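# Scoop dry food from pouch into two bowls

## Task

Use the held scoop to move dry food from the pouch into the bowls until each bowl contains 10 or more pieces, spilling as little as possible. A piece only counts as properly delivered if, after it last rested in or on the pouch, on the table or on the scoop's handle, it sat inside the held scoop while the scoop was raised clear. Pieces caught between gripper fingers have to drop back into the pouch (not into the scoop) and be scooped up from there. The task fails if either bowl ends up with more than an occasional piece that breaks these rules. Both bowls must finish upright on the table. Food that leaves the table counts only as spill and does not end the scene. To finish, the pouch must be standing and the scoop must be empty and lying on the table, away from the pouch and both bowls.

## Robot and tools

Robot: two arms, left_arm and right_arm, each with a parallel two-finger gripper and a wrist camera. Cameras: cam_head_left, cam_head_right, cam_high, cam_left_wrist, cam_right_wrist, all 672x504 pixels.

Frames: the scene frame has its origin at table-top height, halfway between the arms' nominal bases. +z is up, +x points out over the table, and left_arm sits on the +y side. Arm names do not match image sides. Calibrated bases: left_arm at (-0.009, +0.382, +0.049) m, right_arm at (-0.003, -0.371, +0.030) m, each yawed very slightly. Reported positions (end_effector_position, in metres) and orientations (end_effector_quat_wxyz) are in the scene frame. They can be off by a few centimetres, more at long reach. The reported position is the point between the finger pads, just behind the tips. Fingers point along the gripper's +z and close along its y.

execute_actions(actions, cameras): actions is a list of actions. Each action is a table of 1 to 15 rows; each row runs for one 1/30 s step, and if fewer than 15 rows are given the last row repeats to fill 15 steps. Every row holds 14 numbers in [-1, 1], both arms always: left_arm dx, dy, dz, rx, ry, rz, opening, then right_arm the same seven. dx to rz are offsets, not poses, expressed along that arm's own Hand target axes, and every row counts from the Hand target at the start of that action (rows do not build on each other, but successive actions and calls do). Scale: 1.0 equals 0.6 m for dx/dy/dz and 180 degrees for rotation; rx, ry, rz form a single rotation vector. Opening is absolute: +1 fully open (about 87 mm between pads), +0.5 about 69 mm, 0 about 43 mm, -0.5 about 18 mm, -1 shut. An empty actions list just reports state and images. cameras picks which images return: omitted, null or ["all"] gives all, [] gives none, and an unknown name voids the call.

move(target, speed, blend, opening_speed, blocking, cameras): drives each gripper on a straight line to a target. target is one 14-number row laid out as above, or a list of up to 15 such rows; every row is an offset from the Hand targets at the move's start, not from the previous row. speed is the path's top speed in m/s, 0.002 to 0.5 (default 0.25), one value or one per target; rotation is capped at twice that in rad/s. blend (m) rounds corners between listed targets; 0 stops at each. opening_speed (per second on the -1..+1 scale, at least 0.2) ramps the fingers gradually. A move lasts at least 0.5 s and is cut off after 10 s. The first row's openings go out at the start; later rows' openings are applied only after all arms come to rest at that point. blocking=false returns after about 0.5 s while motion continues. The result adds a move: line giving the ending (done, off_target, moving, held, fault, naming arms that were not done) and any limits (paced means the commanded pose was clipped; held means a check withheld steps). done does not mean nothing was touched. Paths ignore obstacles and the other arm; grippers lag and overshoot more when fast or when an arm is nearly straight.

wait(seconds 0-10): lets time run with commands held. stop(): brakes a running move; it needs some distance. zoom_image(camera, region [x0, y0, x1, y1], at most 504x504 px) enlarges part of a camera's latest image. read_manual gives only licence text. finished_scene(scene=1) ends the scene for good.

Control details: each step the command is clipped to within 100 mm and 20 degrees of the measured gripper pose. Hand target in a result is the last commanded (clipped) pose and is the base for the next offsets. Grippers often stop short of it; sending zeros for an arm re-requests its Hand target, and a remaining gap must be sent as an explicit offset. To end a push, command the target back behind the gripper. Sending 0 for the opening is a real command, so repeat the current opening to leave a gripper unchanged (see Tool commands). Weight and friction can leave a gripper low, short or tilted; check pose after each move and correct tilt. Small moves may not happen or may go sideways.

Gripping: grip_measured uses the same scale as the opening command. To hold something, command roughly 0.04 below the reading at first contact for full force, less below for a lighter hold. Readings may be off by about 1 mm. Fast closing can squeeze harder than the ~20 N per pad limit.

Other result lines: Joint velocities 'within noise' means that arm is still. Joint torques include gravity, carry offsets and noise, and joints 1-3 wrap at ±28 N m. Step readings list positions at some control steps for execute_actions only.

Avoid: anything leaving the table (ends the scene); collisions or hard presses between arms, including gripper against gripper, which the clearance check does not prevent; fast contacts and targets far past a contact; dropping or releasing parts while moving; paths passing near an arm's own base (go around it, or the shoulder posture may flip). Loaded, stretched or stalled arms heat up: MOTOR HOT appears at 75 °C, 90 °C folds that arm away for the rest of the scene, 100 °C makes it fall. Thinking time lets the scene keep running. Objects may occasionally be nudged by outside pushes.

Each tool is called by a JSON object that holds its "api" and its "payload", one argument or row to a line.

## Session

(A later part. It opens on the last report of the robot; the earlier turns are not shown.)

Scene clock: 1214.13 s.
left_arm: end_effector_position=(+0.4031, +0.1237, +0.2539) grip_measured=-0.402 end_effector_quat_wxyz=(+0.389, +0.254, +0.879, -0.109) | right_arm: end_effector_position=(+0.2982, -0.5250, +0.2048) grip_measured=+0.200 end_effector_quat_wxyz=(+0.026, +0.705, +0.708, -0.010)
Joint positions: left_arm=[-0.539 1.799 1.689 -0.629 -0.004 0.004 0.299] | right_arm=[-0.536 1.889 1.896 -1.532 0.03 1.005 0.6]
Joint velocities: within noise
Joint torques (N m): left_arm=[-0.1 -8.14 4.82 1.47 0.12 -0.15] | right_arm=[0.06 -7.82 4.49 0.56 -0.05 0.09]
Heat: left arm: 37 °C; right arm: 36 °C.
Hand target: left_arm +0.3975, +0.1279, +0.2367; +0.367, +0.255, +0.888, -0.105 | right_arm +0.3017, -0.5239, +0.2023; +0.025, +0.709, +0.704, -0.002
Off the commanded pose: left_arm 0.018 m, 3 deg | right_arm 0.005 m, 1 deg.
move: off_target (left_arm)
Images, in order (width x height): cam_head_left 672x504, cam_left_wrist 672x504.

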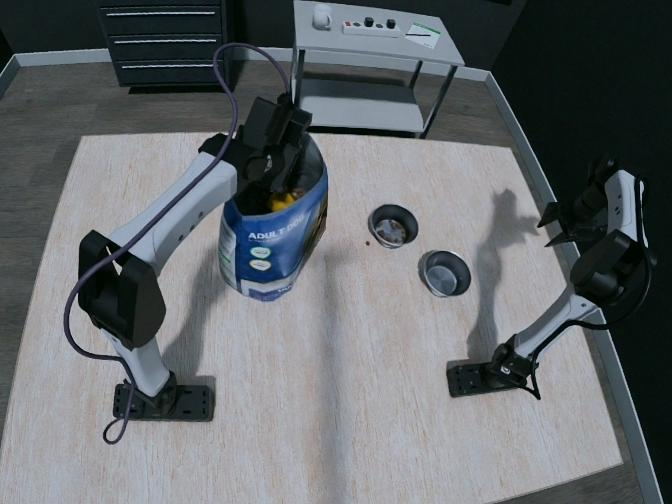

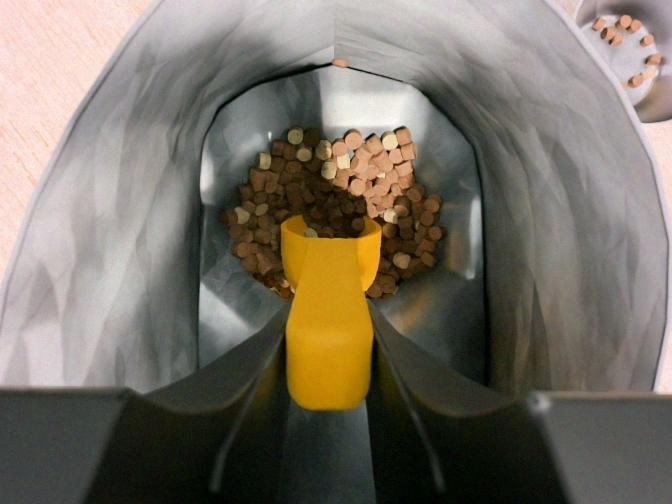

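{"api": "move", "payload": {
  "target": [
    [-0.0177,0,-0.0719,0,-0.128,0,-1,0,0,0,0,0,0,0.2],
    [-0.0589,0,-0.1838,0,-0.222,0,-1,0,0,0,0,0,0,0.2],
    [-0.1237,0,-0.2958,0,-0.389,0,-1,0,0,0,0,0,0,0.2]
  ],
  "speed": 0.12,
  "blend": [0.015,0.015,0],
  "cameras": ["cam_head_left","cam_head_right","cam_left_wrist"]
}}

{"api": "zoom_image", "payload": {
  "camera": "cam_head_left",
  "region": [230, 90, 350, 170]
}}

{"api": "zoom_image", "payload": {
  "camera": "cam_left_wrist",
  "region": [230, 120, 430, 270]
}}

Scene clock: 1233.37 s.
left_arm: end_effector_position=(+0.3361, +0.1658, +0.4145) grip_measured=-0.402 end_effector_quat_wxyz=(+0.807, +0.150, +0.523, -0.230) | right_arm: end_effector_position=(+0.2982, -0.5250, +0.2048) grip_measured=+0.200 end_effector_quat_wxyz=(+0.026, +0.705, +0.708, -0.010)
Joint positions: left_arm=[-0.539 1.166 0.707 0.879 -0.004 0.004 0.299] | right_arm=[-0.536 1.889 1.896 -1.532 0.03 1.005 0.6]
Joint velocities: within noise
Joint torques (N m): left_arm=[-0.06 -2.74 6.57 1.84 0.13 -0.16] | right_arm=[0.03 -7.9 4.48 0.55 -0.05 0.12]
Heat: left arm: 36 °C; right arm: 36 °C.
Hand target: left_arm +0.3358, +0.1663, +0.4149; +0.810, +0.149, +0.517, -0.232 | right_arm +0.3017, -0.5239, +0.2023; +0.025, +0.709, +0.704, -0.002
Off the commanded pose: left_arm 0.001 m, 1 deg | right_arm 0.005 m, 1 deg.
move: done
Images, in order (width x height): cam_head_left 672x504, cam_head_right 672x504, cam_left_wrist 672x504.

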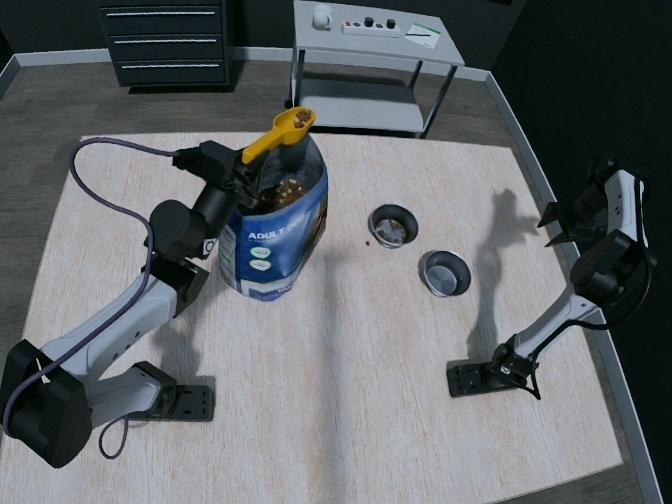

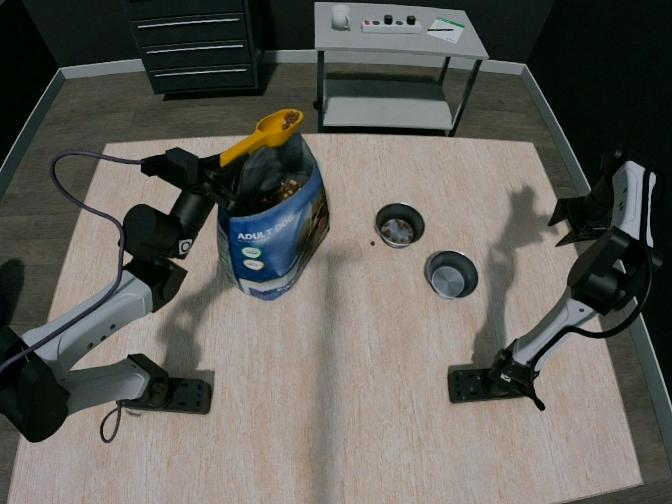

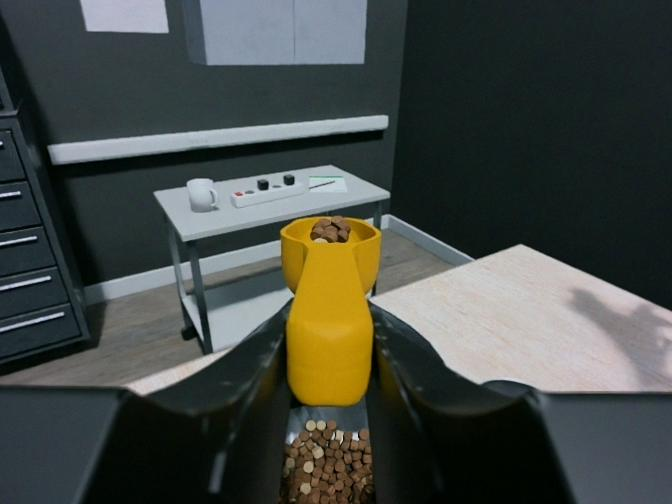

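Scaled by 4.200.

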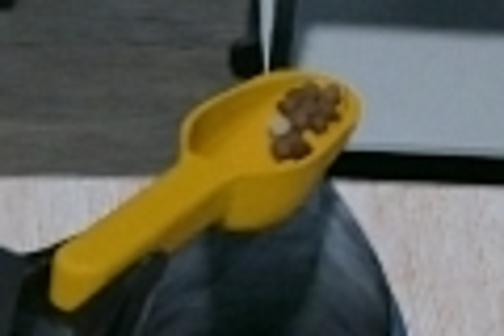

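Scaled by 2.520.

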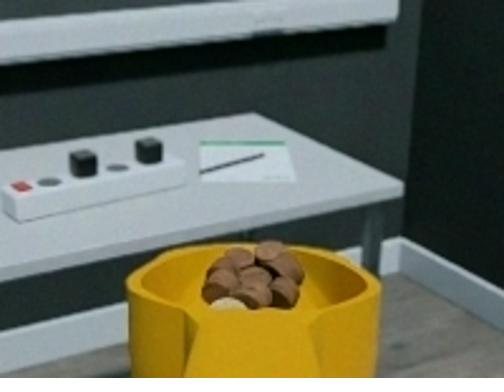

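{"api": "move", "payload": {
  "target": [0,0,0,0,-0.0567,0,-1,0,0,0,0,0,0,0.2],
  "speed": 0.15,
  "cameras": ["cam_head_left","cam_left_wrist"]
}}

{"api": "zoom_image", "payload": {
  "camera": "cam_head_left",
  "region": [230, 70, 350, 150]
}}

Scene clock: 1246.73 s.
left_arm: end_effector_position=(+0.3364, +0.1656, +0.4147) grip_measured=-0.402 end_effector_quat_wxyz=(+0.851, +0.128, +0.449, -0.242) | right_arm: end_effector_position=(+0.2982, -0.5250, +0.2048) grip_measured=+0.200 end_effector_quat_wxyz=(+0.026, +0.705, +0.708, -0.010)
Joint positions: left_arm=[-0.539 1.304 0.616 1.287 -0.004 0.004 0.299] | right_arm=[-0.536 1.889 1.896 -1.532 0.03 1.005 0.6]
Joint velocities: within noise
Joint torques (N m): left_arm=[-0.06 -3 6.24 1.66 0.14 -0.16] | right_arm=[0.13 -7.91 4.46 0.54 -0.04 0.1]
Heat: left arm: 35 °C; right arm: 36 °C.
Hand target: left_arm +0.3357, +0.1663, +0.4148; +0.853, +0.127, +0.443, -0.245 | right_arm +0.3017, -0.5239, +0.2023; +0.025, +0.709, +0.704, -0.002
Off the commanded pose: left_arm 0.001 m, 1 deg | right_arm 0.005 m, 1 deg.
move: done
Images, in order (width x height): cam_head_left 672x504, cam_left_wrist 672x504.

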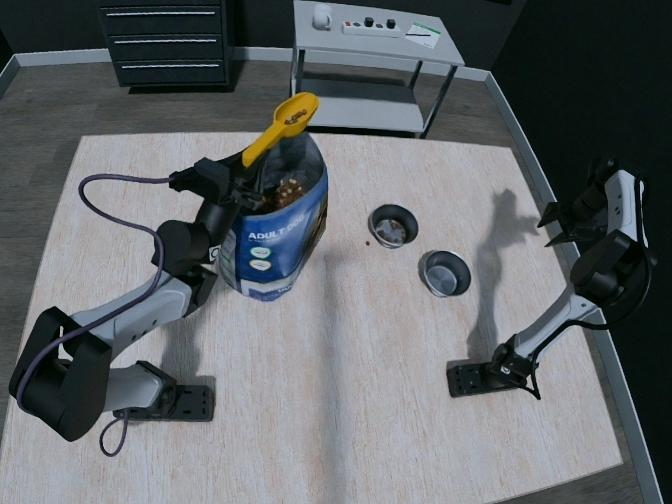

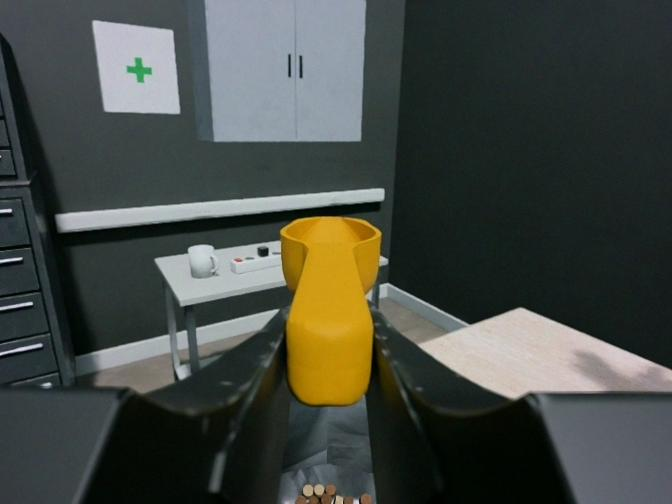

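Scaled by 4.200.

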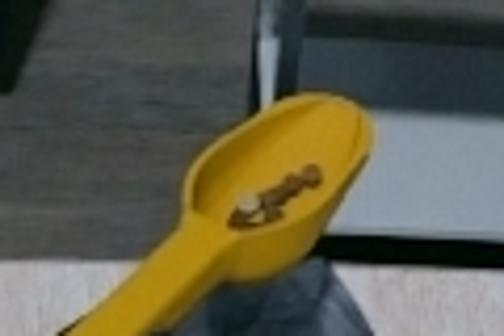

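{"api": "move", "payload": {
  "target": [
    [0.0074,-0.2593,0.0105,0.0826,0.011,-0.0557,-1,0,0,0,0,0,0,0.2],
    [0.1025,-0.5297,0.0302,0.1546,0.027,-0.0985,-1,0,0,0,0,0,0,0.2]
  ],
  "speed": 0.12,
  "blend": [0.04,0]
}}

{"api": "zoom_image", "payload": {
  "camera": "cam_head_left",
  "region": [340, 150, 500, 310]
}}

Scene clock: 1256.33 s.
left_arm: end_effector_position=(+0.2126, -0.1249, +0.3617) grip_measured=-0.402 end_effector_quat_wxyz=(+0.728, +0.274, +0.435, -0.454) | right_arm: end_effector_position=(+0.2982, -0.5250, +0.2048) grip_measured=+0.200 end_effector_quat_wxyz=(+0.026, +0.705, +0.708, -0.010)
Joint positions: left_arm=[-1.155 1.877 1.078 1.291 -0.051 0.032 0.299] | right_arm=[-0.536 1.889 1.896 -1.532 0.03 1.005 0.6]
Joint velocities: within noise
Joint torques (N m): left_arm=[-0.58 -7.82 9.66 1.56 0.23 -0.18] | right_arm=[0.13 -7.8 4.52 0.53 -0.04 0.12]
Heat: left arm: 35 °C; right arm: 36 °C.
Hand target: left_arm +0.2098, -0.1297, +0.3747; +0.731, +0.269, +0.421, -0.465 | right_arm +0.3017, -0.5239, +0.2023; +0.025, +0.709, +0.704, -0.002
Off the commanded pose: left_arm 0.014 m, 2 deg | right_arm 0.005 m, 1 deg.
move: off_target (left_arm)

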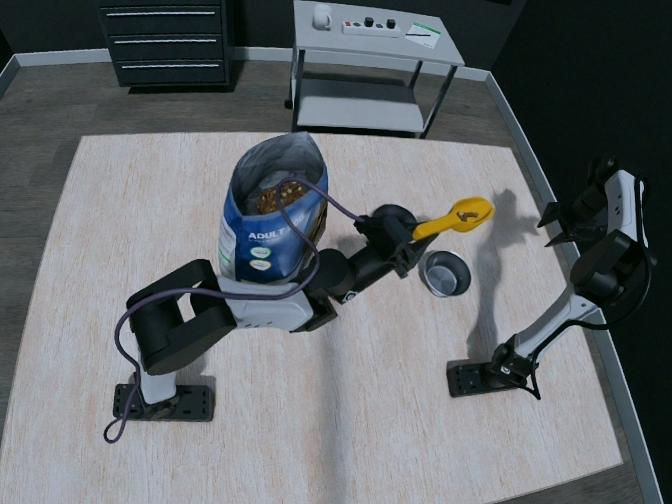

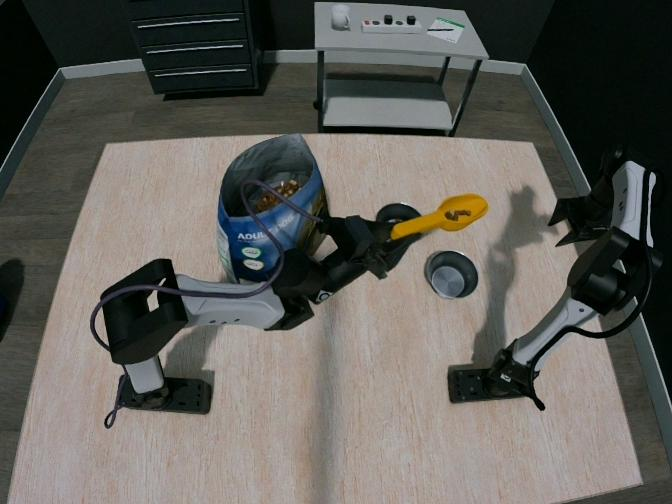

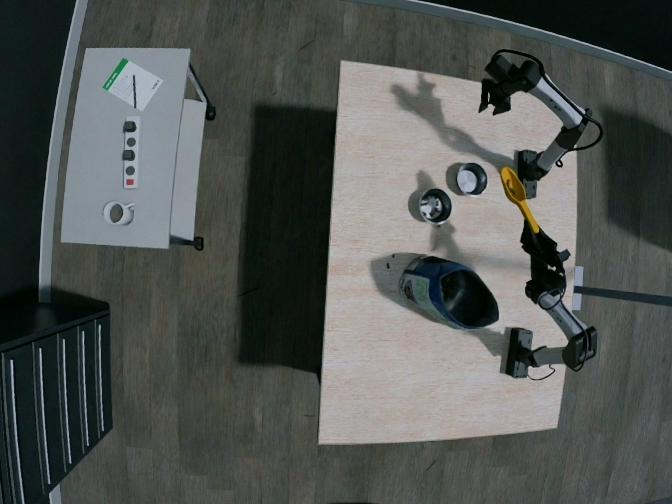

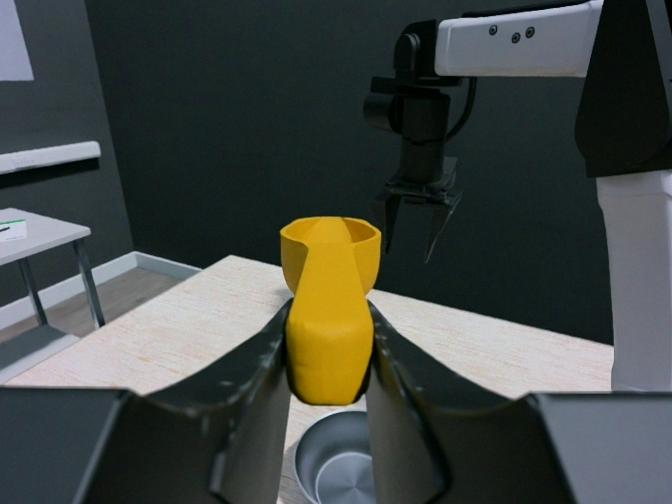

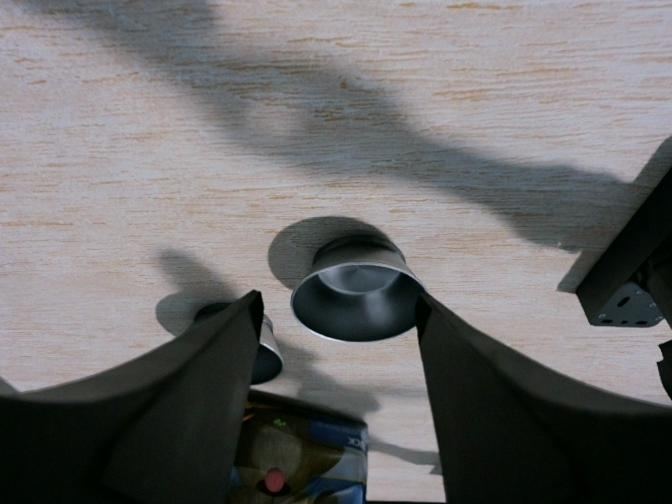

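Scaled by 3.150.

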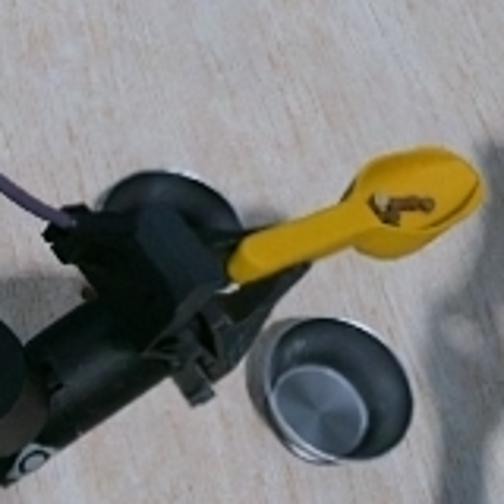

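{"api": "move", "payload": {
  "target": [0.248,-0.02,-0.0605,0,0.1,0,-1,0,0,0,0,0,0,0.2],
  "speed": 0.12,
  "cameras": ["cam_head_left","cam_head_right","cam_left_wrist","cam_right_wrist"]
}}

{"api": "zoom_image", "payload": {
  "camera": "cam_head_left",
  "region": [340, 150, 500, 310]
}}

Scene clock: 1271.07 s.
left_arm: end_effector_position=(+0.2164, -0.1674, +0.2161) grip_measured=-0.402 end_effector_quat_wxyz=(+0.648, +0.351, +0.536, -0.412) | right_arm: end_effector_position=(+0.2982, -0.5250, +0.2048) grip_measured=+0.200 end_effector_quat_wxyz=(+0.026, +0.705, +0.708, -0.010)
Joint positions: left_arm=[-1.176 2.126 1.119 1.187 -0.052 0.023 0.299] | right_arm=[-0.536 1.889 1.896 -1.532 0.03 1.005 0.6]
Joint velocities: within noise
Joint torques (N m): left_arm=[-0.8 -9.52 9.25 1.78 -0.11 -0.2] | right_arm=[0.08 -7.9 4.51 0.54 -0.03 0.11]
Heat: left arm: 38 °C; right arm: 36 °C.
Hand target: left_arm +0.2175, -0.1738, +0.2278; +0.656, +0.338, +0.530, -0.417 | right_arm +0.3017, -0.5239, +0.2023; +0.025, +0.709, +0.704, -0.002
Off the commanded pose: left_arm 0.013 m, 2 deg | right_arm 0.005 m, 1 deg.
move: off_target (left_arm)
Images, in order (width x height): cam_head_left 672x504, cam_head_right 672x504, cam_left_wrist 672x504, cam_right_wrist 672x504.

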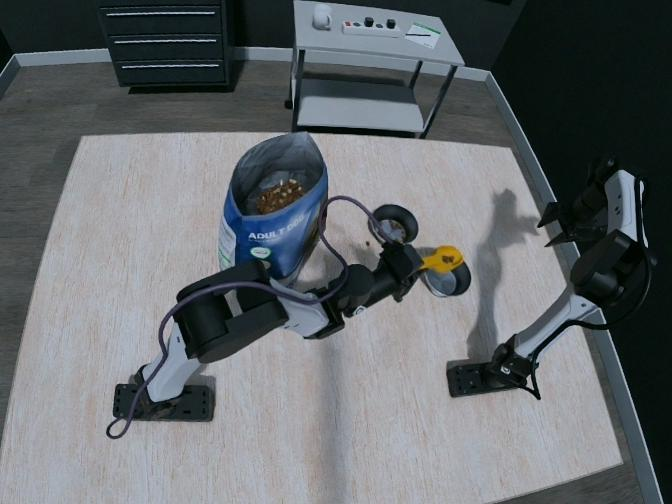

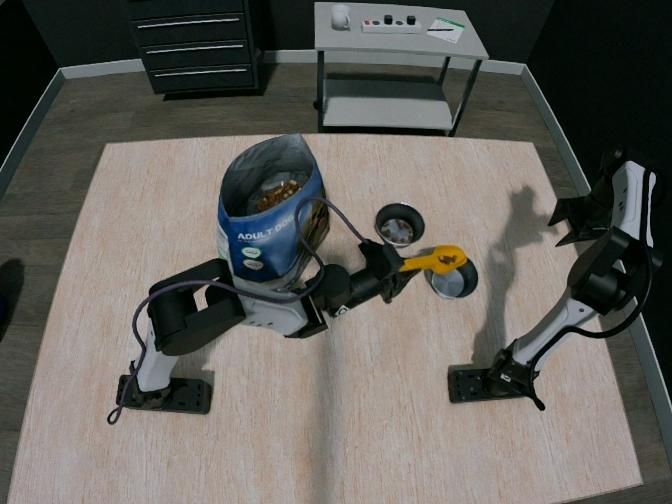

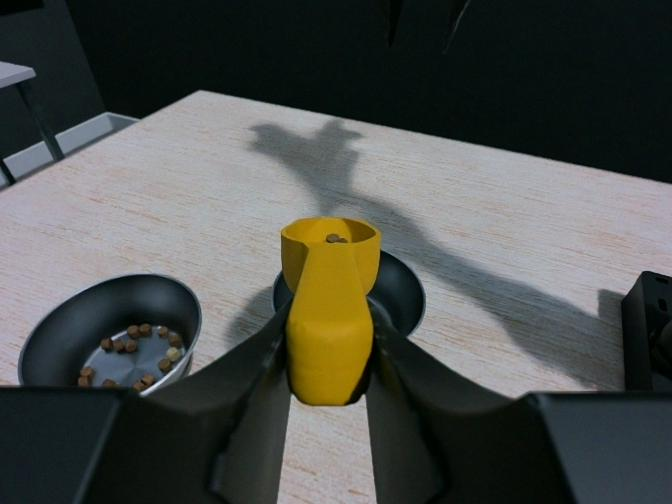

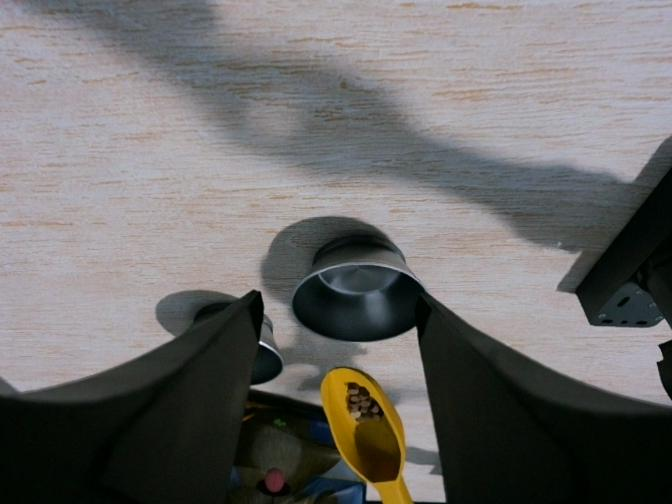

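Scaled by 3.150.

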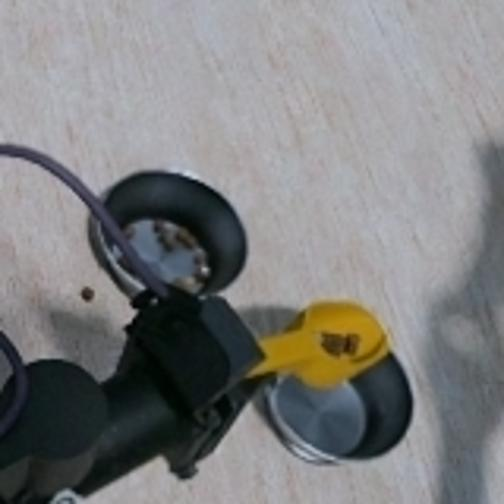

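{"api": "move", "payload": {
  "target": [0,-0.025,0.015,0,0,0,-1,0,0,0,0,0,0,0.2],
  "speed": 0.1,
  "cameras": ["cam_head_left","cam_left_wrist"]
}}

{"api": "zoom_image", "payload": {
  "camera": "cam_head_left",
  "region": [340, 150, 500, 310]
}}

Scene clock: 1282.90 s.
left_arm: end_effector_position=(+0.2049, -0.1828, +0.2217) grip_measured=-0.402 end_effector_quat_wxyz=(+0.648, +0.348, +0.534, -0.417) | right_arm: end_effector_position=(+0.2982, -0.5250, +0.2048) grip_measured=+0.200 end_effector_quat_wxyz=(+0.026, +0.705, +0.708, -0.010)
Joint positions: left_arm=[-1.213 2.146 1.174 1.162 -0.084 0.022 0.299] | right_arm=[-0.536 1.889 1.896 -1.532 0.03 1.005 0.6]
Joint velocities: within noise
Joint torques (N m): left_arm=[-0.61 -9.36 9.21 1.75 -0.09 -0.11] | right_arm=[0.03 -7.84 4.51 0.55 -0.03 0.11]
Heat: left arm: 38 °C; right arm: 36 °C.
Hand target: left_arm +0.2075, -0.1882, +0.2296; +0.656, +0.339, +0.530, -0.418 | right_arm +0.3017, -0.5239, +0.2023; +0.025, +0.709, +0.704, -0.002
Off the commanded pose: left_arm 0.010 m, 2 deg | right_arm 0.005 m, 1 deg.
move: done
Images, in order (width x height): cam_head_left 672x504, cam_left_wrist 672x504.

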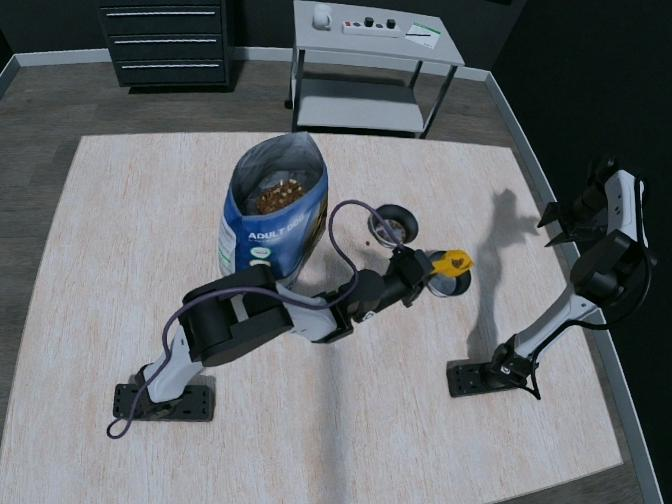

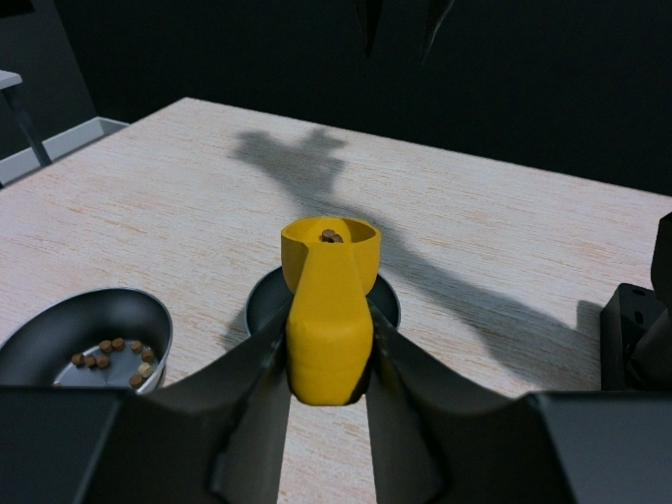

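Scaled by 3.150.

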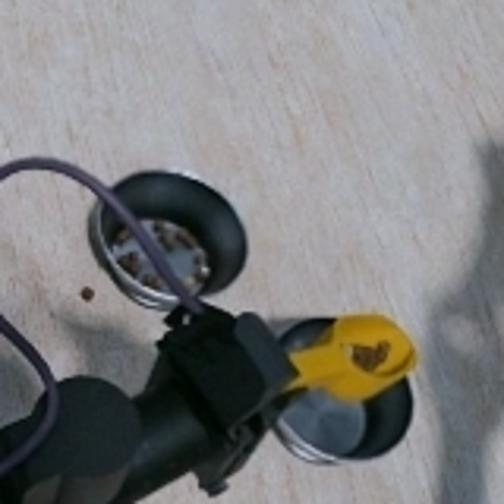

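{"api": "move", "payload": {
  "target": [
    [0.0105,0.007,0.001,0,0.0944,0,-1,0,0,0,0,0,0,0.2],
    [-0.0153,0.007,0.0885,0,0.2056,0,-1,0,0,0,0,0,0,0.2],
    [-0.0218,0.007,0.1375,0,0.261,0,-1,0,0,0,0,0,0,0.2]
  ],
  "speed": 0.13,
  "blend": [0.01,0.01,0]
}}

{"api": "zoom_image", "payload": {
  "camera": "cam_head_left",
  "region": [340, 190, 500, 310]
}}

Scene clock: 1294.17 s.
left_arm: end_effector_position=(+0.2418, -0.2547, +0.2519) grip_measured=-0.402 end_effector_quat_wxyz=(+0.448, +0.458, +0.714, -0.282) | right_arm: end_effector_position=(+0.2982, -0.5250, +0.2048) grip_measured=+0.200 end_effector_quat_wxyz=(+0.026, +0.705, +0.708, -0.010)
Joint positions: left_arm=[-1.19 2.631 2.83 -0.655 -0.072 -0.027 0.299] | right_arm=[-0.536 1.889 1.896 -1.532 0.03 1.005 0.6]
Joint velocities: within noise
Joint torques (N m): left_arm=[0.16 -13.05 10.5 1.72 0.23 -0.15] | right_arm=[0.05 -7.91 4.53 0.56 -0.05 0.11]
Heat: left arm: 39 °C; right arm: 36 °C.
Hand target: left_arm +0.2442, -0.2570, +0.2599; +0.391, +0.477, +0.747, -0.248 | right_arm +0.3017, -0.5239, +0.2023; +0.025, +0.709, +0.704, -0.002
Off the commanded pose: left_arm 0.008 m, 9 deg | right_arm 0.005 m, 1 deg.
elbow stopped short (left arm): the move would have taken joint 3 (elbow) straighter than the controller allows.
move: off_target (left_arm)

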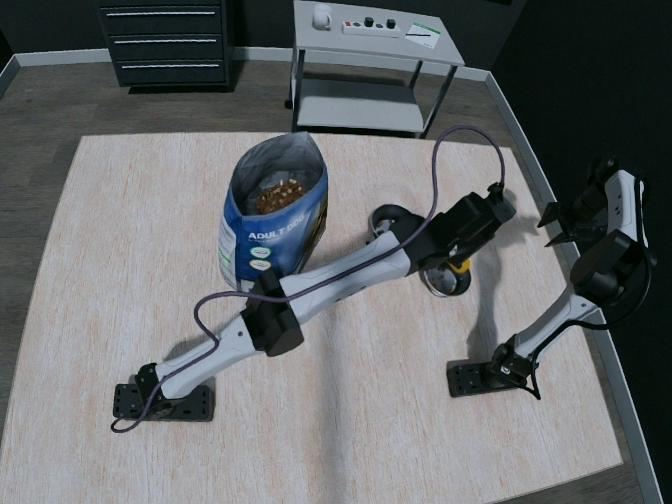

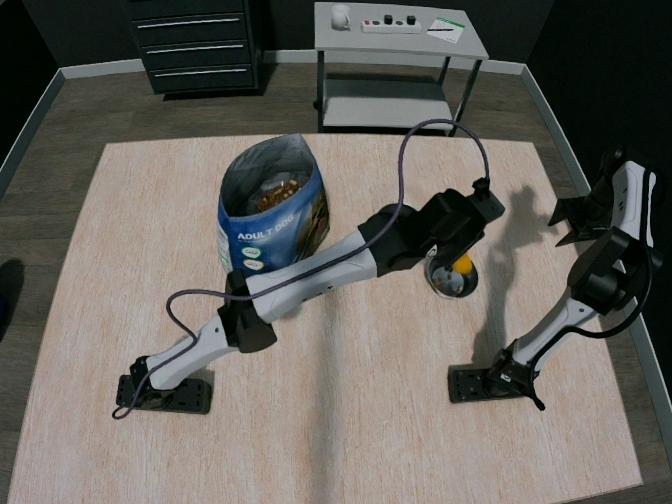

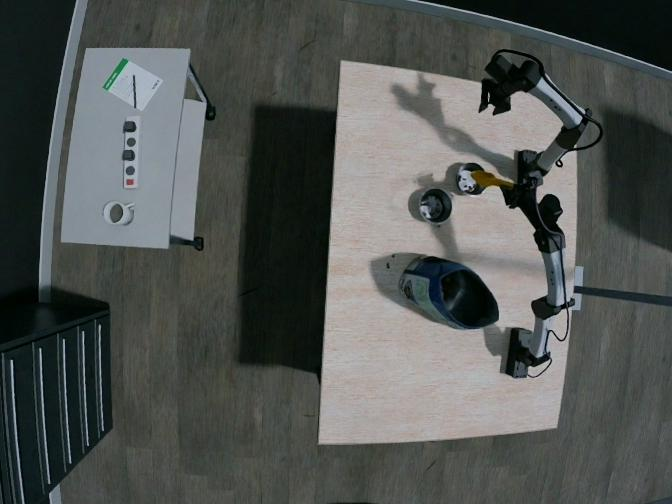

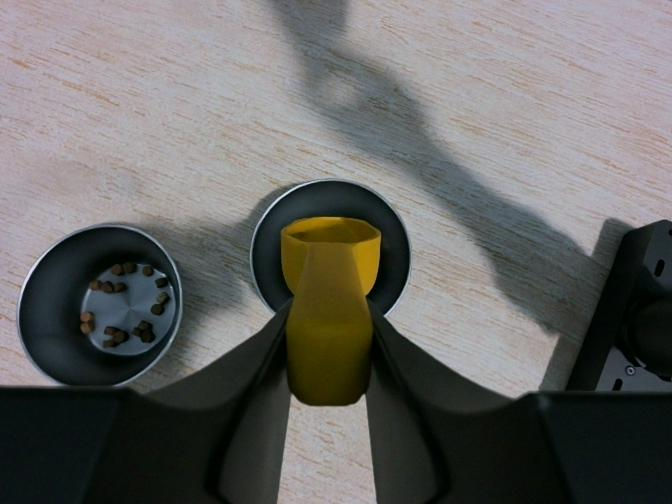

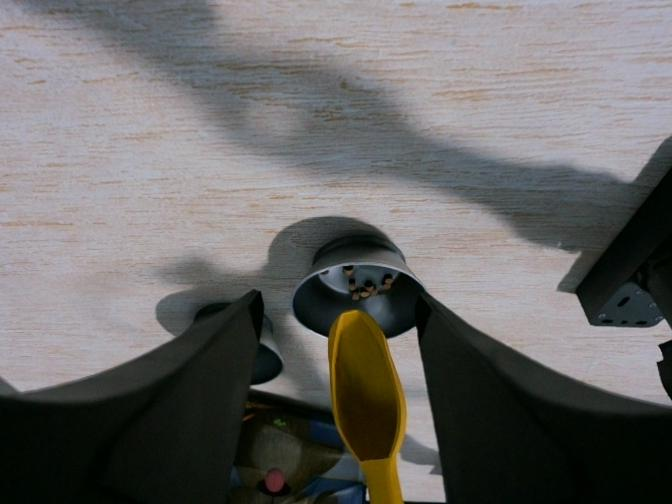

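Scaled by 3.150.

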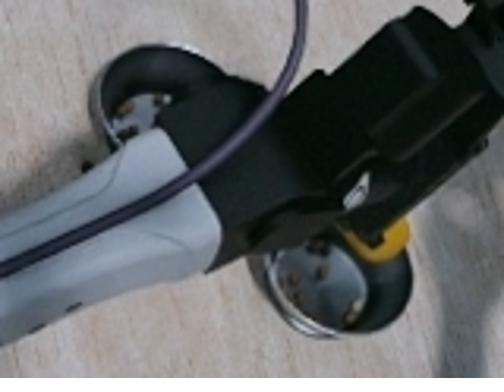

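{"api": "zoom_image", "payload": {
  "camera": "cam_right_wrist",
  "region": [280, 240, 440, 350]
}}

{"api": "zoom_image", "payload": {
  "camera": "cam_head_right",
  "region": [400, 220, 500, 310]
}}

{"api": "zoom_image", "payload": {
  "camera": "cam_high",
  "region": [400, 150, 510, 230]
}}

Scaled by 3.150.

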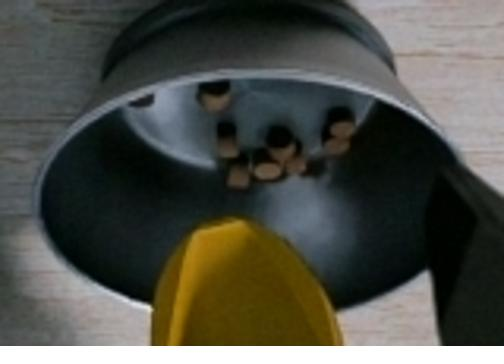

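Scaled by 5.040.

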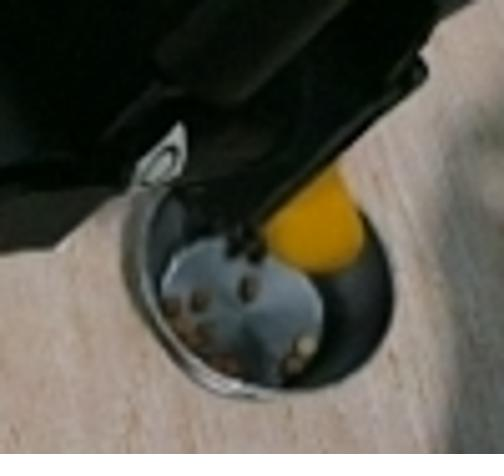

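Scaled by 4.582.

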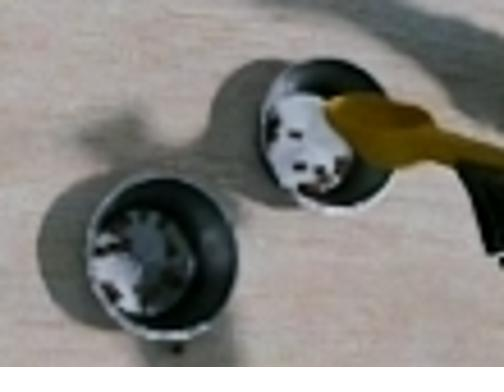

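{"api": "move", "payload": {
  "target": [
    [-0.083,0,-0.056,0,0,0,-1,0,0,0,0,0,0,0.2],
    [-0.025,0,-0.2313,0,-0.1056,0,-1,0,0,0,0,0,0,0.2]
  ],
  "speed": 0.2,
  "blend": [0.02,0]
}}

{"api": "zoom_image", "payload": {
  "camera": "cam_right_wrist",
  "region": [280, 240, 440, 350]
}}

{"api": "zoom_image", "payload": {
  "camera": "cam_head_right",
  "region": [400, 220, 500, 310]
}}

{"api": "zoom_image", "payload": {
  "camera": "cam_high",
  "region": [400, 150, 510, 230]
}}

Scene clock: 1310.50 s.
left_arm: end_effector_position=(+0.2012, -0.1648, +0.3291) grip_measured=-0.402 end_effector_quat_wxyz=(+0.488, +0.439, +0.685, -0.315) | right_arm: end_effector_position=(+0.2982, -0.5250, +0.2048) grip_measured=+0.200 end_effector_quat_wxyz=(+0.026, +0.705, +0.708, -0.010)
Joint positions: left_arm=[-1.202 1.937 1.857 -0.253 -0.077 -0.031 0.299] | right_arm=[-0.536 1.889 1.896 -1.532 0.03 1.005 0.6]
Joint velocities: within noise
Joint torques (N m): left_arm=[-0.77 -13.05 7.27 2.09 -0.13 -0.07] | right_arm=[0.09 -7.83 4.42 0.53 -0.04 0.1]
Heat: left arm: 42 °C; right arm: 36 °C.
Hand target: left_arm +0.1996, -0.1617, +0.3515; +0.509, +0.429, +0.673, -0.323 | right_arm +0.3017, -0.5239, +0.2023; +0.025, +0.709, +0.704, -0.002
Off the commanded pose: left_arm 0.023 m, 3 deg | right_arm 0.005 m, 1 deg.
elbow stopped short (left arm): the move would have taken joint 3 (elbow) straighter than the controller allows.
move: off_target (left_arm)

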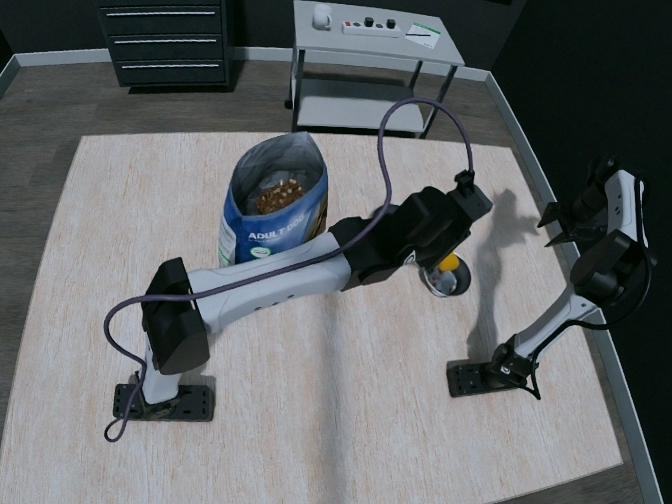

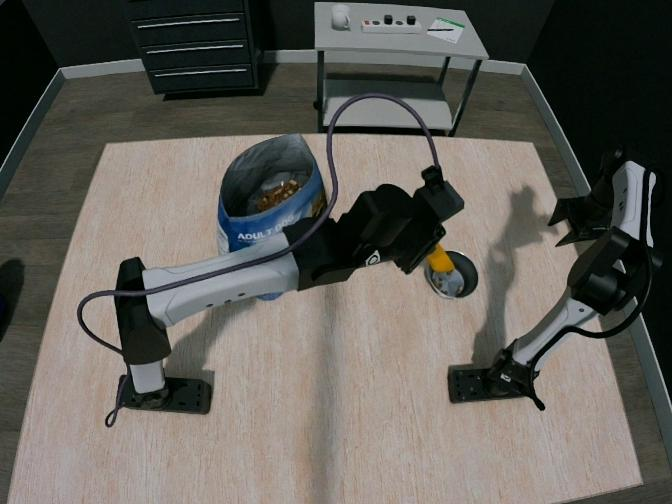

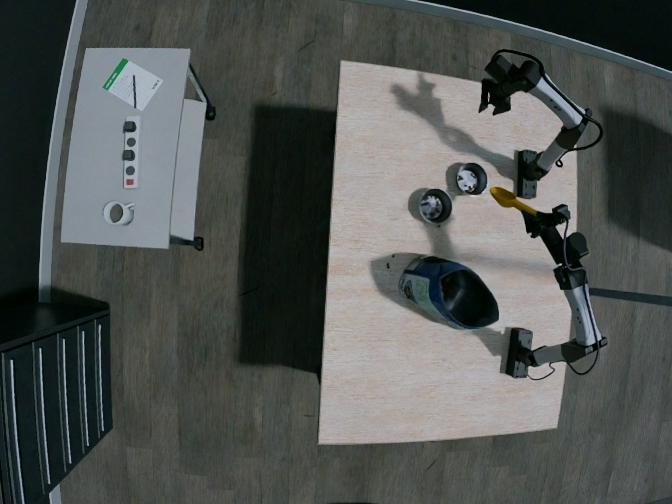

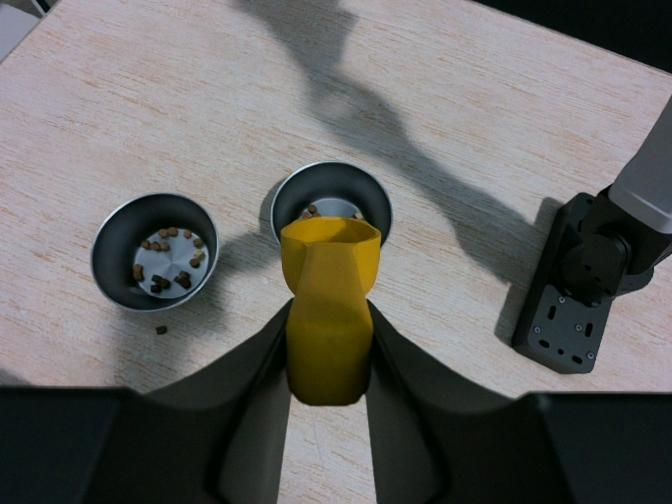

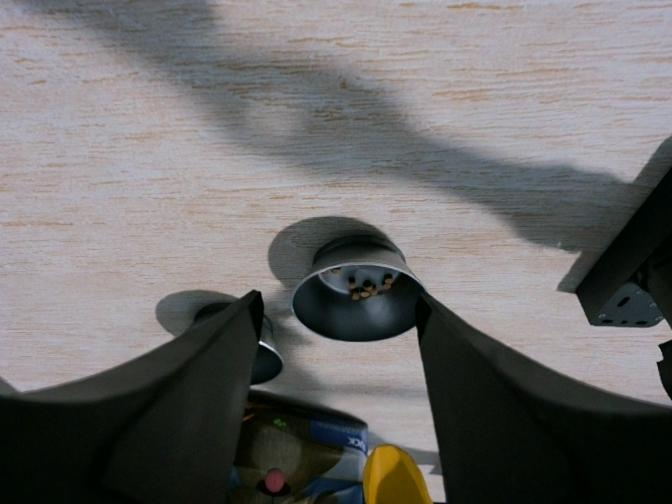

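Scaled by 3.150.

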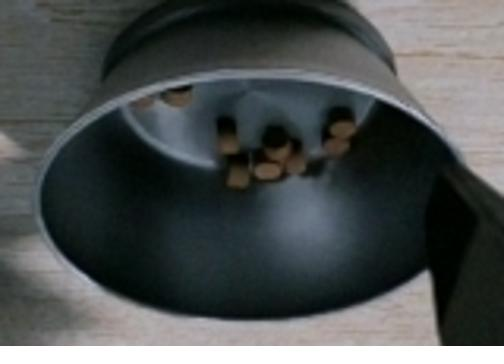

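Scaled by 5.040.

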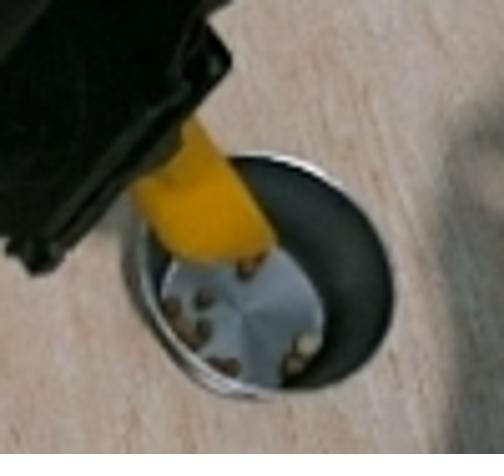

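Scaled by 4.582.

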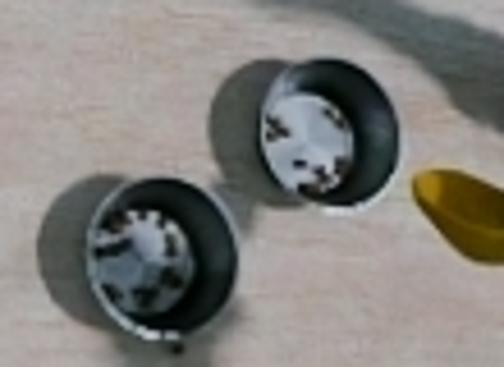

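{"api": "move", "payload": {
  "target": [-0.03,-0.12,-0.03,0,0,0,-1,0,0,0,0,0,0,0.2],
  "speed": 0.2,
  "cameras": ["cam_left_wrist","cam_head_right"]
}}

Scene clock: 1316.00 s.
left_arm: end_effector_position=(+0.1232, -0.1823, +0.3540) grip_measured=-0.402 end_effector_quat_wxyz=(+0.494, +0.446, +0.675, -0.317) | right_arm: end_effector_position=(+0.2982, -0.5250, +0.2048) grip_measured=+0.200 end_effector_quat_wxyz=(+0.026, +0.705, +0.708, -0.010)
Joint positions: left_arm=[-1.386 1.937 1.946 -0.333 -0.241 -0.066 0.299] | right_arm=[-0.536 1.889 1.896 -1.532 0.03 1.005 0.6]
Joint velocities: within noise
Joint torques (N m): left_arm=[0.12 -10.62 10.65 1.73 -0.19 -0.21] | right_arm=[0.1 -7.84 4.45 0.54 -0.05 0.11]
Heat: left arm: 42 °C; right arm: 36 °C.
Hand target: left_arm +0.1290, -0.1809, +0.3735; +0.509, +0.429, +0.672, -0.323 | right_arm +0.3017, -0.5239, +0.2023; +0.025, +0.709, +0.704, -0.002
Off the commanded pose: left_arm 0.020 m, 3 deg | right_arm 0.005 m, 1 deg.
move: off_target (left_arm)
Images, in order (width x height): cam_head_right 672x504, cam_left_wrist 672x504.

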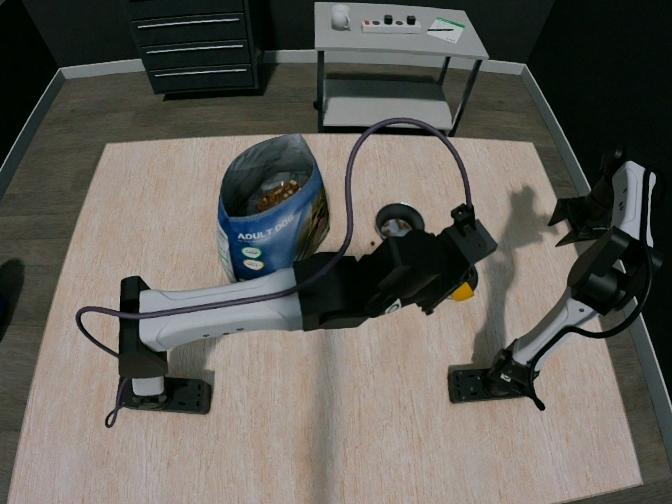

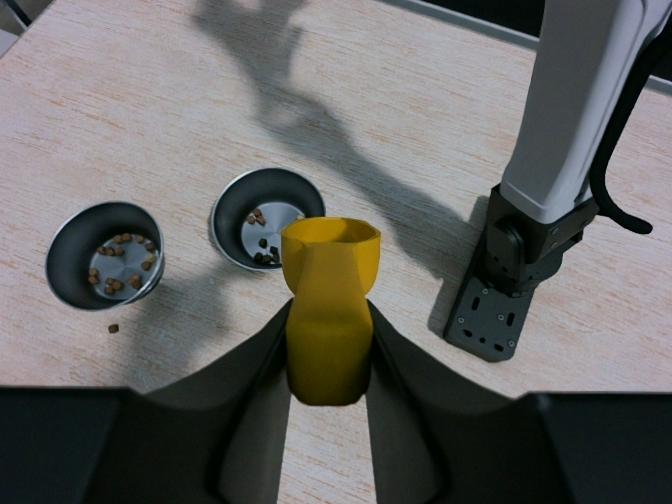

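{"api": "zoom_image", "payload": {
  "camera": "cam_left_wrist",
  "region": [30, 150, 340, 350]
}}

{"api": "zoom_image", "payload": {
  "camera": "cam_left_wrist",
  "region": [220, 180, 320, 280]
}}

{"api": "zoom_image", "payload": {
  "camera": "cam_left_wrist",
  "region": [70, 210, 170, 310]
}}

Scaled by 1.626.

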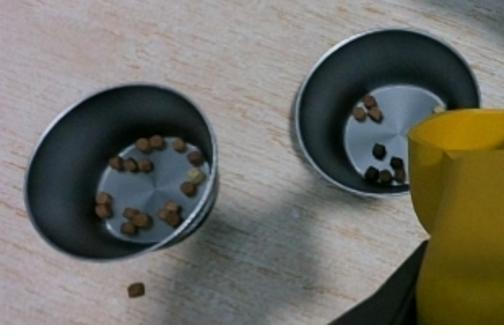

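Scaled by 5.040.

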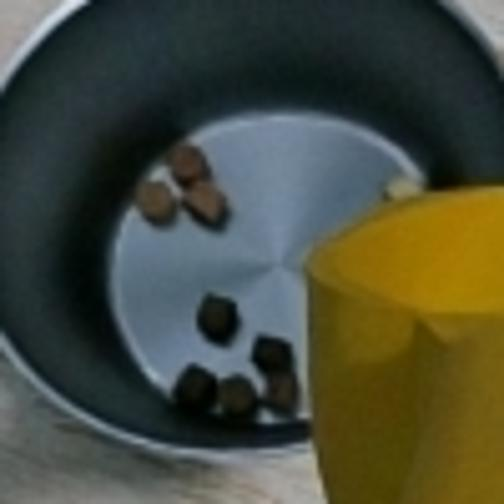

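Scaled by 5.040.

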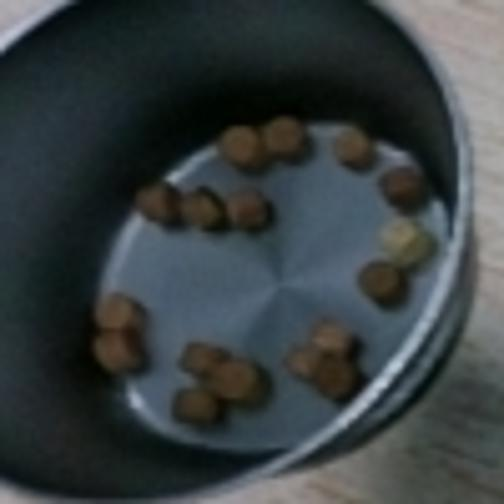

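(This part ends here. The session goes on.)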